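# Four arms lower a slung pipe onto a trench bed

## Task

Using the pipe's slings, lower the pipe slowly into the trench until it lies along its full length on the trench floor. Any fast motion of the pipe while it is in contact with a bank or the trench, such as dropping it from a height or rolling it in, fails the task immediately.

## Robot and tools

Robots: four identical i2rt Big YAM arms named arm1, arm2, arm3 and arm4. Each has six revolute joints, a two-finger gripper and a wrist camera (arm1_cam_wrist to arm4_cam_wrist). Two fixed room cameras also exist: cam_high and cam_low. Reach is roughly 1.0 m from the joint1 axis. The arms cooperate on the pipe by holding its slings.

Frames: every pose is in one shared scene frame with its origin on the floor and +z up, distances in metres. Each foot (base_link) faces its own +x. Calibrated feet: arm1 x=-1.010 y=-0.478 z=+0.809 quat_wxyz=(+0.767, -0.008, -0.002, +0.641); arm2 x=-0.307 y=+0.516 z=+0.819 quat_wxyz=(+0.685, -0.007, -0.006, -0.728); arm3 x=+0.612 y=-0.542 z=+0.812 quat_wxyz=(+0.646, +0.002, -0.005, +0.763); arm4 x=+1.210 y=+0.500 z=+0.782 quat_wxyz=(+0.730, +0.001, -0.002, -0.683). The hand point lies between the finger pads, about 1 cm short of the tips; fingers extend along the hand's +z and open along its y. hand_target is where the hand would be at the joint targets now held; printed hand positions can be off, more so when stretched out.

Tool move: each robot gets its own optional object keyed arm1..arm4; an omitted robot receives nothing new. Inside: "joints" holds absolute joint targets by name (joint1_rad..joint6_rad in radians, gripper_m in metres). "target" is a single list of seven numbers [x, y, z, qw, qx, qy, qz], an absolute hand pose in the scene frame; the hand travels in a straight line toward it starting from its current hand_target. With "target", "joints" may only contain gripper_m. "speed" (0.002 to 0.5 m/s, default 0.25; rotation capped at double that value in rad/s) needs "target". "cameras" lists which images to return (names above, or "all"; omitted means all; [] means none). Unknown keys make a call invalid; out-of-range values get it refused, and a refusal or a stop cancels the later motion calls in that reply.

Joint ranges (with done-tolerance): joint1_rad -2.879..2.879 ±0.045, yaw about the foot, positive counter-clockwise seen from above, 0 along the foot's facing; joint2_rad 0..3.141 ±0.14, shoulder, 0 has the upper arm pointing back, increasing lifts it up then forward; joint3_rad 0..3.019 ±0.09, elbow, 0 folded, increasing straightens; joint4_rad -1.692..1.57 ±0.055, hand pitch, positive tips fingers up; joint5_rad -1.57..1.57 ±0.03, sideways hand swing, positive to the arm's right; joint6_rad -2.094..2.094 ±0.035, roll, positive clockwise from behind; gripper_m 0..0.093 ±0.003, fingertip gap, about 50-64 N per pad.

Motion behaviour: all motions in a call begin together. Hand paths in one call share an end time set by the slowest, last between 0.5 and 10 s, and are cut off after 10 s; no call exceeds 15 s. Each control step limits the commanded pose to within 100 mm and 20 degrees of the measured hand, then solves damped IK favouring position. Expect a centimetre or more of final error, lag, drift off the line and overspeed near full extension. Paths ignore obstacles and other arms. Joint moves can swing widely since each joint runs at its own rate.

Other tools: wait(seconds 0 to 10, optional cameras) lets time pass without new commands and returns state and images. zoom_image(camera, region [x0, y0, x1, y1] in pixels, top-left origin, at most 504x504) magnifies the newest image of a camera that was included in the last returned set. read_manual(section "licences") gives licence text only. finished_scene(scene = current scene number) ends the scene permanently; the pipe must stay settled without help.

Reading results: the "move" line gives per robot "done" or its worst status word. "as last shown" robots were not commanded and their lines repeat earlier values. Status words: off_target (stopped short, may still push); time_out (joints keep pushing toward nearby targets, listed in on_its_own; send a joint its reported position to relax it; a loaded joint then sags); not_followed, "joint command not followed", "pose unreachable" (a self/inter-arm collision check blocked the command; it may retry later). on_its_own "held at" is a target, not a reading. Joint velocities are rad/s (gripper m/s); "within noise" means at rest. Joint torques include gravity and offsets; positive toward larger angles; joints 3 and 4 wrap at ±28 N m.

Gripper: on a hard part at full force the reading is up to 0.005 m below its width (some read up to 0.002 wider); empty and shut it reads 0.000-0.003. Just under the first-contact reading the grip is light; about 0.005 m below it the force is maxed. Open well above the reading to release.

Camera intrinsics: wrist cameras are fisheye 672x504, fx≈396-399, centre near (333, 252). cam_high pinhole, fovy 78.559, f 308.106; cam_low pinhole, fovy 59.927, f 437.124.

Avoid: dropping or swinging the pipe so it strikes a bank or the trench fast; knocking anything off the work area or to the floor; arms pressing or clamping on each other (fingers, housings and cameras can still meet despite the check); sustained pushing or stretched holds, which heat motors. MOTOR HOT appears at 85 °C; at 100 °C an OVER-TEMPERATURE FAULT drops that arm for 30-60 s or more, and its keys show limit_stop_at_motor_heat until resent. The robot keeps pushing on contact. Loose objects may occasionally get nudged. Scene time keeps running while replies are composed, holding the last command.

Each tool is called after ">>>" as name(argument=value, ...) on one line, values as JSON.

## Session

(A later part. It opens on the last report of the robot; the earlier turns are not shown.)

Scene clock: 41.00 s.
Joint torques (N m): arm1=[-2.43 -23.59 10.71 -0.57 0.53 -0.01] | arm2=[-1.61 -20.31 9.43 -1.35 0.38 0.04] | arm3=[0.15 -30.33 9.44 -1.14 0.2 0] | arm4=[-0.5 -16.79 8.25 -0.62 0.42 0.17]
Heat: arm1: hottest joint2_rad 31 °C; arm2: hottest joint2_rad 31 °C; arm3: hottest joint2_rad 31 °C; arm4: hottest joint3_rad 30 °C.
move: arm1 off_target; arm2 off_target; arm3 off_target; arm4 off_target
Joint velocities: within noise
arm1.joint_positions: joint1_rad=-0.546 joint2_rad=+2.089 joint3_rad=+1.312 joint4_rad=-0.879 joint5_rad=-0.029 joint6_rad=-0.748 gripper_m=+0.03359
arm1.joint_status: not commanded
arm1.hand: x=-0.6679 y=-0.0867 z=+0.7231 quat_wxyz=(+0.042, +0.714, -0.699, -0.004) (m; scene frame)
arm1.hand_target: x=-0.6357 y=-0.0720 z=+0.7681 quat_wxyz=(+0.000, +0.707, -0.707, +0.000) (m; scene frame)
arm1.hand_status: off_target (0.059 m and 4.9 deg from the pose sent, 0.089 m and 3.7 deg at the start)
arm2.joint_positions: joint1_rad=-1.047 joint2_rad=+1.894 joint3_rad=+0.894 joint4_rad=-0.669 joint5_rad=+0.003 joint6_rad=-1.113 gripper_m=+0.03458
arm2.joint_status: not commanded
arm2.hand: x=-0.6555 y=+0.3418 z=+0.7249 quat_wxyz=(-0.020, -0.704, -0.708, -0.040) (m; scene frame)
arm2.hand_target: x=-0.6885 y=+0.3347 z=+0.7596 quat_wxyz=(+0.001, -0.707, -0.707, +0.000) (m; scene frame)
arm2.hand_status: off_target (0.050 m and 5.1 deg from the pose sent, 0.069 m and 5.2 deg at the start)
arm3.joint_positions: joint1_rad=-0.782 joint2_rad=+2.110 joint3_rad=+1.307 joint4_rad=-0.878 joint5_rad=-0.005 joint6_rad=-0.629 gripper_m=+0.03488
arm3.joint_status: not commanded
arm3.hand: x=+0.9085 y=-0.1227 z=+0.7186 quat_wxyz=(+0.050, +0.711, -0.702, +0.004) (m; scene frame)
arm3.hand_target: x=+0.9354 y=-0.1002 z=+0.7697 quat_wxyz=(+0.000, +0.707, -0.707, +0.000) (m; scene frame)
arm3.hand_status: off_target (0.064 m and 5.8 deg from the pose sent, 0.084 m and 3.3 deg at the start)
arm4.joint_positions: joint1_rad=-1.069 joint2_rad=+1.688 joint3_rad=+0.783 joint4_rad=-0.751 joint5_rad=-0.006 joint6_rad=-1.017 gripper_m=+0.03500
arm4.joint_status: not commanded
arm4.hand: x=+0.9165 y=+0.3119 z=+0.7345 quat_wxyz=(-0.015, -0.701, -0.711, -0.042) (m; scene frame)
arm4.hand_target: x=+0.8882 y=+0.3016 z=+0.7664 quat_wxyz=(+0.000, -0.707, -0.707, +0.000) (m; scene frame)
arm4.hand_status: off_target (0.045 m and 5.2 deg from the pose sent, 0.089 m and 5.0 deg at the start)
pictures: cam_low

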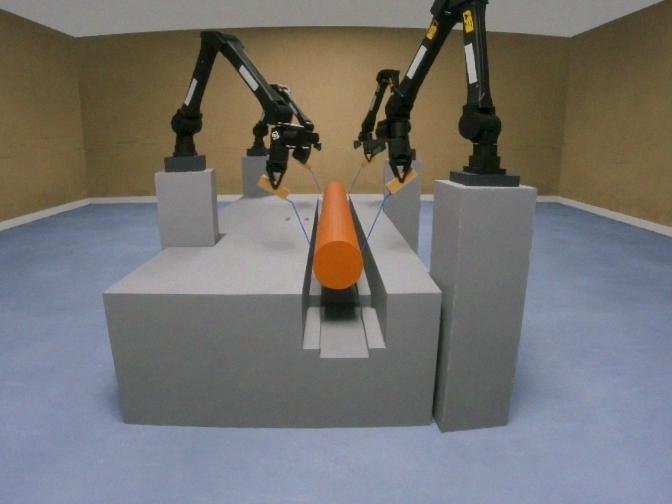

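>>> move(arm1={"target": [-0.640, -0.078, 0.558, 0, 0.7071, -0.7071, 0], "speed": 0.07}, arm2={"target": [-0.682, 0.336, 0.556, 0, 0.7071, 0.7071, 0], "speed": 0.07}, arm3={"target": [0.930, -0.093, 0.560, 0, 0.7071, -0.7071, 0], "speed": 0.07}, arm4={"target": [0.895, 0.311, 0.552, 0, 0.7071, 0.7071, 0], "speed": 0.07}, cameras=["cam_low"])

>>> move(arm1={"target": [-0.648, -0.105, 0.458, 0, 0.7071, -0.7071, 0], "speed": 0.09}, arm2={"target": [-0.672, 0.308, 0.460, 0, 0.7071, 0.7071, 0], "speed": 0.09}, arm3={"target": [0.920, -0.115, 0.458, 0, 0.7071, -0.7071, 0], "speed": 0.09}, arm4={"target": [0.907, 0.305, 0.462, 0, 0.7071, 0.7071, 0], "speed": 0.09}, cameras=["cam_low", "cam_high", "arm1_cam_wrist", "arm2_cam_wrist", "arm3_cam_wrist", "arm4_cam_wrist"])

>>> zoom_image(camera="cam_low", region=[280, 140, 420, 370])

Scene clock: 52.50 s.
Joint torques (N m): arm1=[-1.32 -18.37 6.83 0.8 0.03 0.01] | arm2=[-1.38 -16.91 3.88 0.06 -0.09 0.05] | arm3=[0.5 -24 6.12 0.34 -0.04 0.09] | arm4=[-0.5 -14.1 2.54 0.64 0.08 0]
Heat: arm1: hottest joint2_rad 33 °C; arm2: hottest joint2_rad 33 °C; arm3: hottest joint2_rad 32 °C; arm4: hottest joint3_rad 31 °C.
move: arm1 off_target; arm2 off_target; arm3 off_target; arm4 off_target
Joint velocities: within noise
arm1.joint_positions: joint1_rad=-0.559 joint2_rad=+2.404 joint3_rad=+1.356 joint4_rad=-0.537 joint5_rad=-0.019 joint6_rad=-0.746 gripper_m=+0.03359
arm1.joint_status: not commanded
arm1.hand: x=-0.6495 y=-0.0828 z=+0.5681 quat_wxyz=(+0.006, +0.710, -0.704, -0.001) (m; scene frame)
arm1.hand_target: x=-0.6403 y=-0.0783 z=+0.5585 quat_wxyz=(+0.000, +0.707, -0.707, +0.000) (m; scene frame)
arm1.hand_status: off_target (0.015 m and 0.9 deg from the pose sent, 0.168 m and 4.9 deg at the start)
arm2.joint_positions: joint1_rad=-1.053 joint2_rad=+2.352 joint3_rad=+0.970 joint4_rad=-0.235 joint5_rad=+0.014 joint6_rad=-1.118 gripper_m=+0.03458
arm2.joint_status: not commanded
arm2.hand: x=-0.6654 y=+0.3389 z=+0.5540 quat_wxyz=(-0.006, -0.706, -0.708, -0.017) (m; scene frame)
arm2.hand_target: x=-0.6819 y=+0.3362 z=+0.5564 quat_wxyz=(+0.000, -0.707, -0.707, +0.000) (m; scene frame)
arm2.hand_status: off_target (0.017 m and 2.1 deg from the pose sent, 0.171 m and 5.1 deg at the start)
arm3.joint_positions: joint1_rad=-0.772 joint2_rad=+2.436 joint3_rad=+1.386 joint4_rad=-0.547 joint5_rad=+0.000 joint6_rad=-0.622 gripper_m=+0.03488
arm3.joint_status: not commanded
arm3.hand: x=+0.9198 y=-0.0982 z=+0.5646 quat_wxyz=(+0.008, +0.712, -0.702, +0.000) (m; scene frame)
arm3.hand_target: x=+0.9298 y=-0.0933 z=+0.5602 quat_wxyz=(+0.000, +0.707, -0.707, +0.000) (m; scene frame)
arm3.hand_status: off_target (0.012 m and 1.3 deg from the pose sent, 0.163 m and 5.8 deg at the start)
arm4.joint_positions: joint1_rad=-1.086 joint2_rad=+2.214 joint3_rad=+0.793 joint4_rad=-0.180 joint5_rad=+0.003 joint6_rad=-1.017 gripper_m=+0.03500
arm4.joint_status: not commanded
arm4.hand: x=+0.9096 y=+0.3152 z=+0.5505 quat_wxyz=(-0.004, -0.708, -0.706, -0.016) (m; scene frame)
arm4.hand_target: x=+0.8951 y=+0.3112 z=+0.5523 quat_wxyz=(+0.000, -0.707, -0.707, +0.000) (m; scene frame)
arm4.hand_status: off_target (0.015 m and 1.9 deg from the pose sent, 0.184 m and 5.2 deg at the start)
pictures: cam_low

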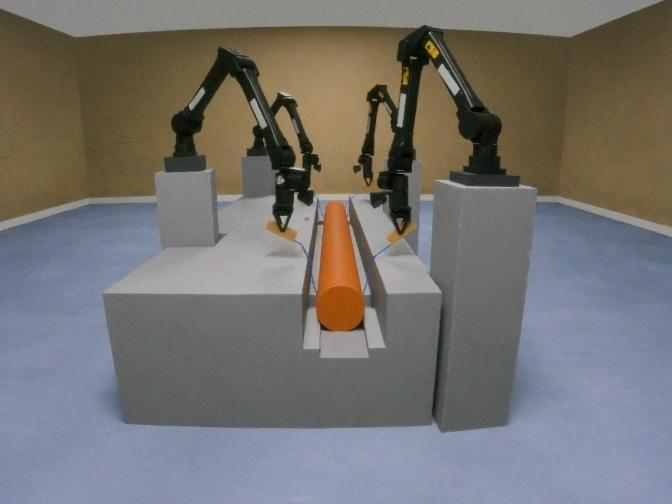

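Scene clock: 54.53 s.
Joint torques (N m): arm1=[-0.09 -16.03 6.27 1.58 -0.08 0.03] | arm2=[2.08 -14.92 4.05 0.57 -0.67 0.21] | arm3=[1.32 -21.25 5.86 1.13 -0.04 0.15] | arm4=[2.26 -12.16 2.36 1.25 -0.37 0.29]
Heat: arm1: hottest joint2_rad 33 °C; arm2: hottest joint2_rad 33 °C; arm3: hottest joint2_rad 32 °C; arm4: hottest joint3_rad 31 °C.
move: arm1 off_target; arm2 off_target; arm3 off_target; arm4 off_target
Joint velocities: within noise
arm1.joint_positions: joint1_rad=-0.590 joint2_rad=+2.579 joint3_rad=+1.379 joint4_rad=-0.388 joint5_rad=-0.016 joint6_rad=-0.767 gripper_m=+0.03359
arm1.joint_status: not commanded
arm1.hand: x=-0.6515 y=-0.1110 z=+0.4837 quat_wxyz=(+0.007, +0.707, -0.708, +0.000) (m; scene frame)
arm1.hand_target: x=-0.6490 y=-0.1061 z=+0.4596 quat_wxyz=(+0.000, +0.707, -0.707, +0.000) (m; scene frame)
arm1.hand_status: off_target (0.027 m and 0.8 deg from the pose sent, 0.112 m and 0.9 deg at the start)
arm2.joint_positions: joint1_rad=-1.031 joint2_rad=+2.580 joint3_rad=+1.104 joint4_rad=-0.131 joint5_rad=+0.025 joint6_rad=-1.065 gripper_m=+0.03458
arm2.joint_status: not commanded
arm2.hand: x=-0.6695 y=+0.3276 z=+0.4718 quat_wxyz=(+0.001, -0.716, -0.698, -0.015) (m; scene frame)
arm2.hand_target: x=-0.6713 y=+0.3084 z=+0.4610 quat_wxyz=(+0.000, -0.707, -0.707, +0.000) (m; scene frame)
arm2.hand_status: off_target (0.023 m and 2.3 deg from the pose sent, 0.099 m and 2.1 deg at the start)
arm3.joint_positions: joint1_rad=-0.793 joint2_rad=+2.616 joint3_rad=+1.419 joint4_rad=-0.398 joint5_rad=-0.001 joint6_rad=-0.636 gripper_m=+0.03488
arm3.joint_status: not commanded
arm3.hand: x=+0.9168 y=-0.1210 z=+0.4773 quat_wxyz=(+0.008, +0.710, -0.704, -0.001) (m; scene frame)
arm3.hand_target: x=+0.9194 y=-0.1158 z=+0.4589 quat_wxyz=(+0.000, +0.707, -0.707, +0.000) (m; scene frame)
arm3.hand_status: off_target (0.020 m and 1.0 deg from the pose sent, 0.108 m and 1.3 deg at the start)
arm4.joint_positions: joint1_rad=-1.093 joint2_rad=+2.454 joint3_rad=+0.872 joint4_rad=-0.020 joint5_rad=+0.014 joint6_rad=-1.013 gripper_m=+0.03500
arm4.joint_status: not commanded
arm4.hand: x=+0.9136 y=+0.3225 z=+0.4718 quat_wxyz=(+0.001, -0.712, -0.702, -0.017) (m; scene frame)
arm4.hand_target: x=+0.9075 y=+0.3053 z=+0.4630 quat_wxyz=(+0.000, -0.707, -0.707, +0.000) (m; scene frame)
arm4.hand_status: off_target (0.021 m and 2.1 deg from the pose sent, 0.089 m and 1.9 deg at the start)
pictures: arm1_cam_wrist, arm2_cam_wrist, arm3_cam_wrist, arm4_cam_wrist, cam_high, cam_low

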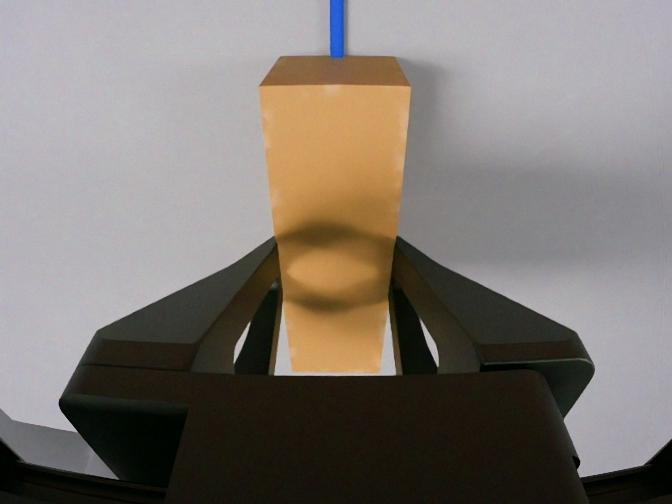

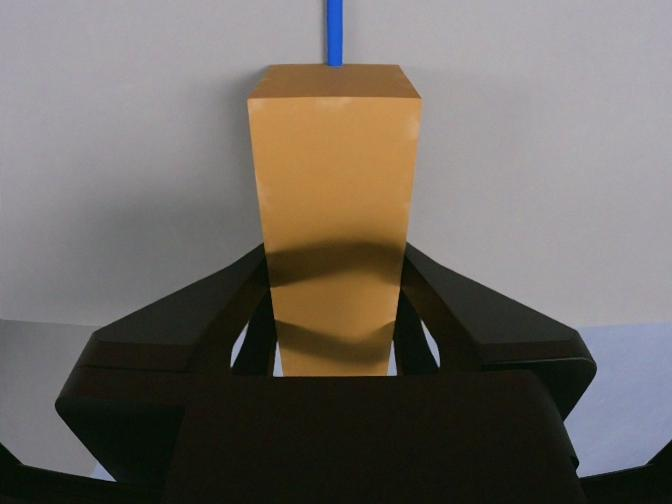

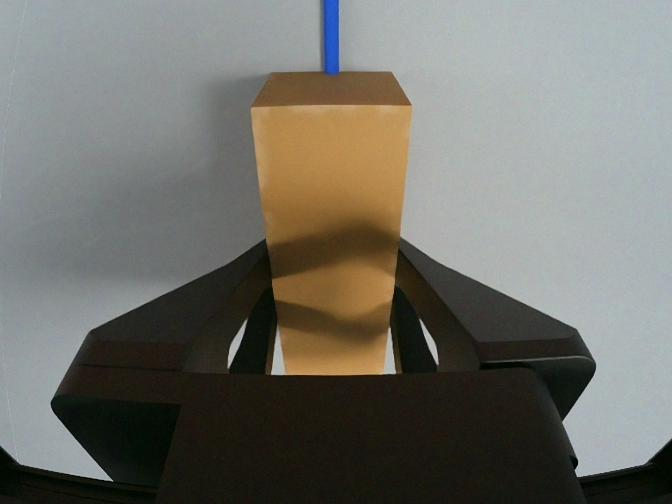

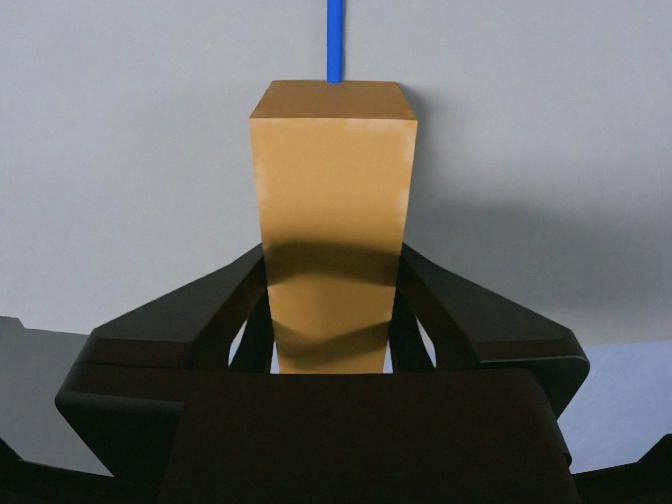

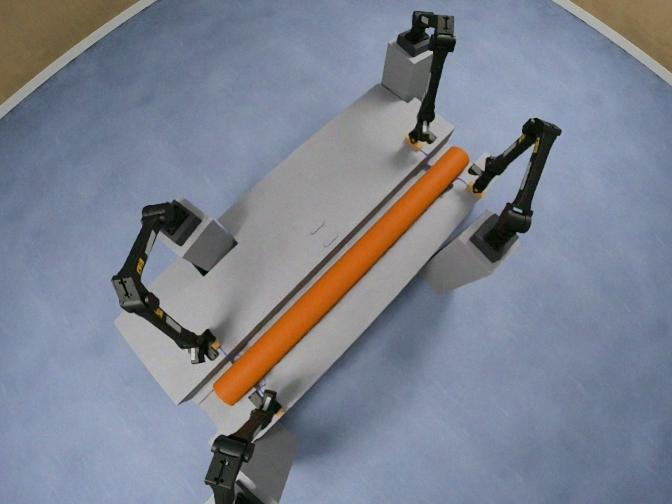

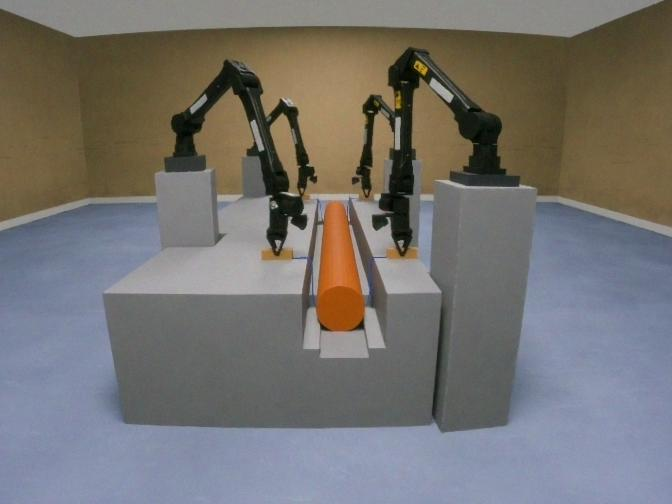

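Scaled by 2.191.

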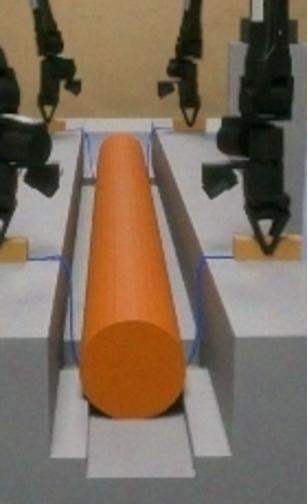

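>>> zoom_image(camera="cam_low", region=[295, 270, 395, 365])

Scaled by 5.040.

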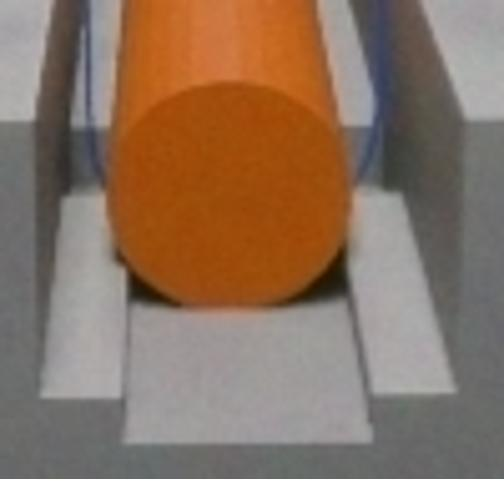

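>>> move(arm1={"joints": {"gripper_m": 0.065}}, arm2={"joints": {"gripper_m": 0.065}}, arm3={"joints": {"gripper_m": 0.065}}, arm4={"joints": {"gripper_m": 0.065}}, cameras=["cam_low"])

>>> finished_scene(scene=2)

Scene clock: 64.47 s.
Joint torques (N m): arm1=[0.03 -18.2 4.68 0.85 -0.1 0.02] | arm2=[0.15 -17.32 2.25 0.08 -0.26 0.2] | arm3=[1.38 -23.24 4.44 0.44 -0.05 0.09] | arm4=[0.79 -14.62 0.53 0.66 -0.05 0.29]
Heat: arm1: hottest joint2_rad 33 °C; arm2: hottest joint2_rad 33 °C; arm3: hottest joint2_rad 33 °C; arm4: hottest joint3_rad 31 °C.
move: arm1 done; arm2 done; arm3 done; arm4 done
Joint velocities: within noise
arm1.joint_positions: joint1_rad=-0.589 joint2_rad=+2.603 joint3_rad=+1.401 joint4_rad=-0.368 joint5_rad=-0.016 joint6_rad=-0.767 gripper_m=+0.06492
arm1.joint_status: all done
arm1.hand: x=-0.6466 y=-0.1053 z=+0.4749 quat_wxyz=(-0.002, +0.707, -0.707, +0.000) (m; scene frame)
arm1.hand_target: x=-0.6491 y=-0.1060 z=+0.4595 quat_wxyz=(+0.000, +0.707, -0.707, +0.000) (m; scene frame)
arm1.hand_status: not commanded
arm2.joint_positions: joint1_rad=-1.006 joint2_rad=+2.606 joint3_rad=+1.124 joint4_rad=-0.118 joint5_rad=+0.015 joint6_rad=-1.065 gripper_m=+0.06495
arm2.joint_status: all done
arm2.hand: x=-0.6670 y=+0.3153 z=+0.4627 quat_wxyz=(-0.002, -0.708, -0.706, -0.009) (m; scene frame)
arm2.hand_target: x=-0.6713 y=+0.3085 z=+0.4610 quat_wxyz=(+0.000, -0.707, -0.707, +0.000) (m; scene frame)
arm2.hand_status: not commanded
arm3.joint_positions: joint1_rad=-0.793 joint2_rad=+2.637 joint3_rad=+1.437 joint4_rad=-0.382 joint5_rad=+0.000 joint6_rad=-0.632 gripper_m=+0.06491
arm3.joint_status: all done
arm3.hand: x=+0.9199 y=-0.1167 z=+0.4693 quat_wxyz=(+0.001, +0.709, -0.705, -0.002) (m; scene frame)
arm3.hand_target: x=+0.9195 y=-0.1157 z=+0.4589 quat_wxyz=(+0.000, +0.707, -0.707, +0.000) (m; scene frame)
arm3.hand_status: not commanded
arm4.joint_positions: joint1_rad=-1.073 joint2_rad=+2.477 joint3_rad=+0.897 joint4_rad=-0.004 joint5_rad=+0.006 joint6_rad=-1.013 gripper_m=+0.06490
arm4.joint_status: all done
arm4.hand: x=+0.9101 y=+0.3105 z=+0.4640 quat_wxyz=(-0.001, -0.705, -0.709, -0.008) (m; scene frame)
arm4.hand_target: x=+0.9076 y=+0.3054 z=+0.4629 quat_wxyz=(+0.000, -0.707, -0.707, +0.000) (m; scene frame)
arm4.hand_status: not commanded
pictures: cam_low

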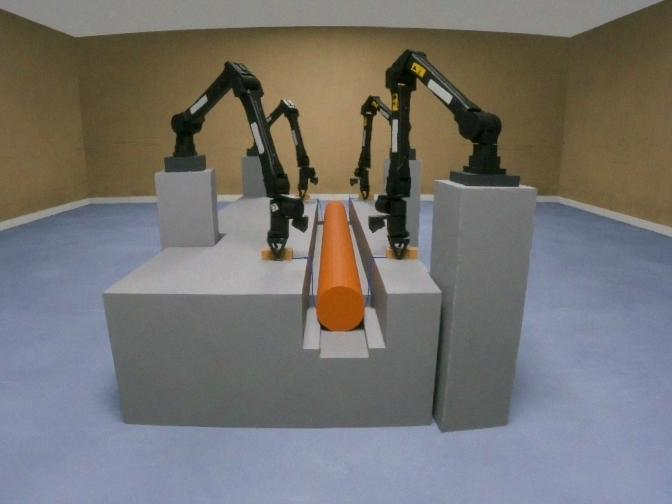

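The scene is finished: the task was done.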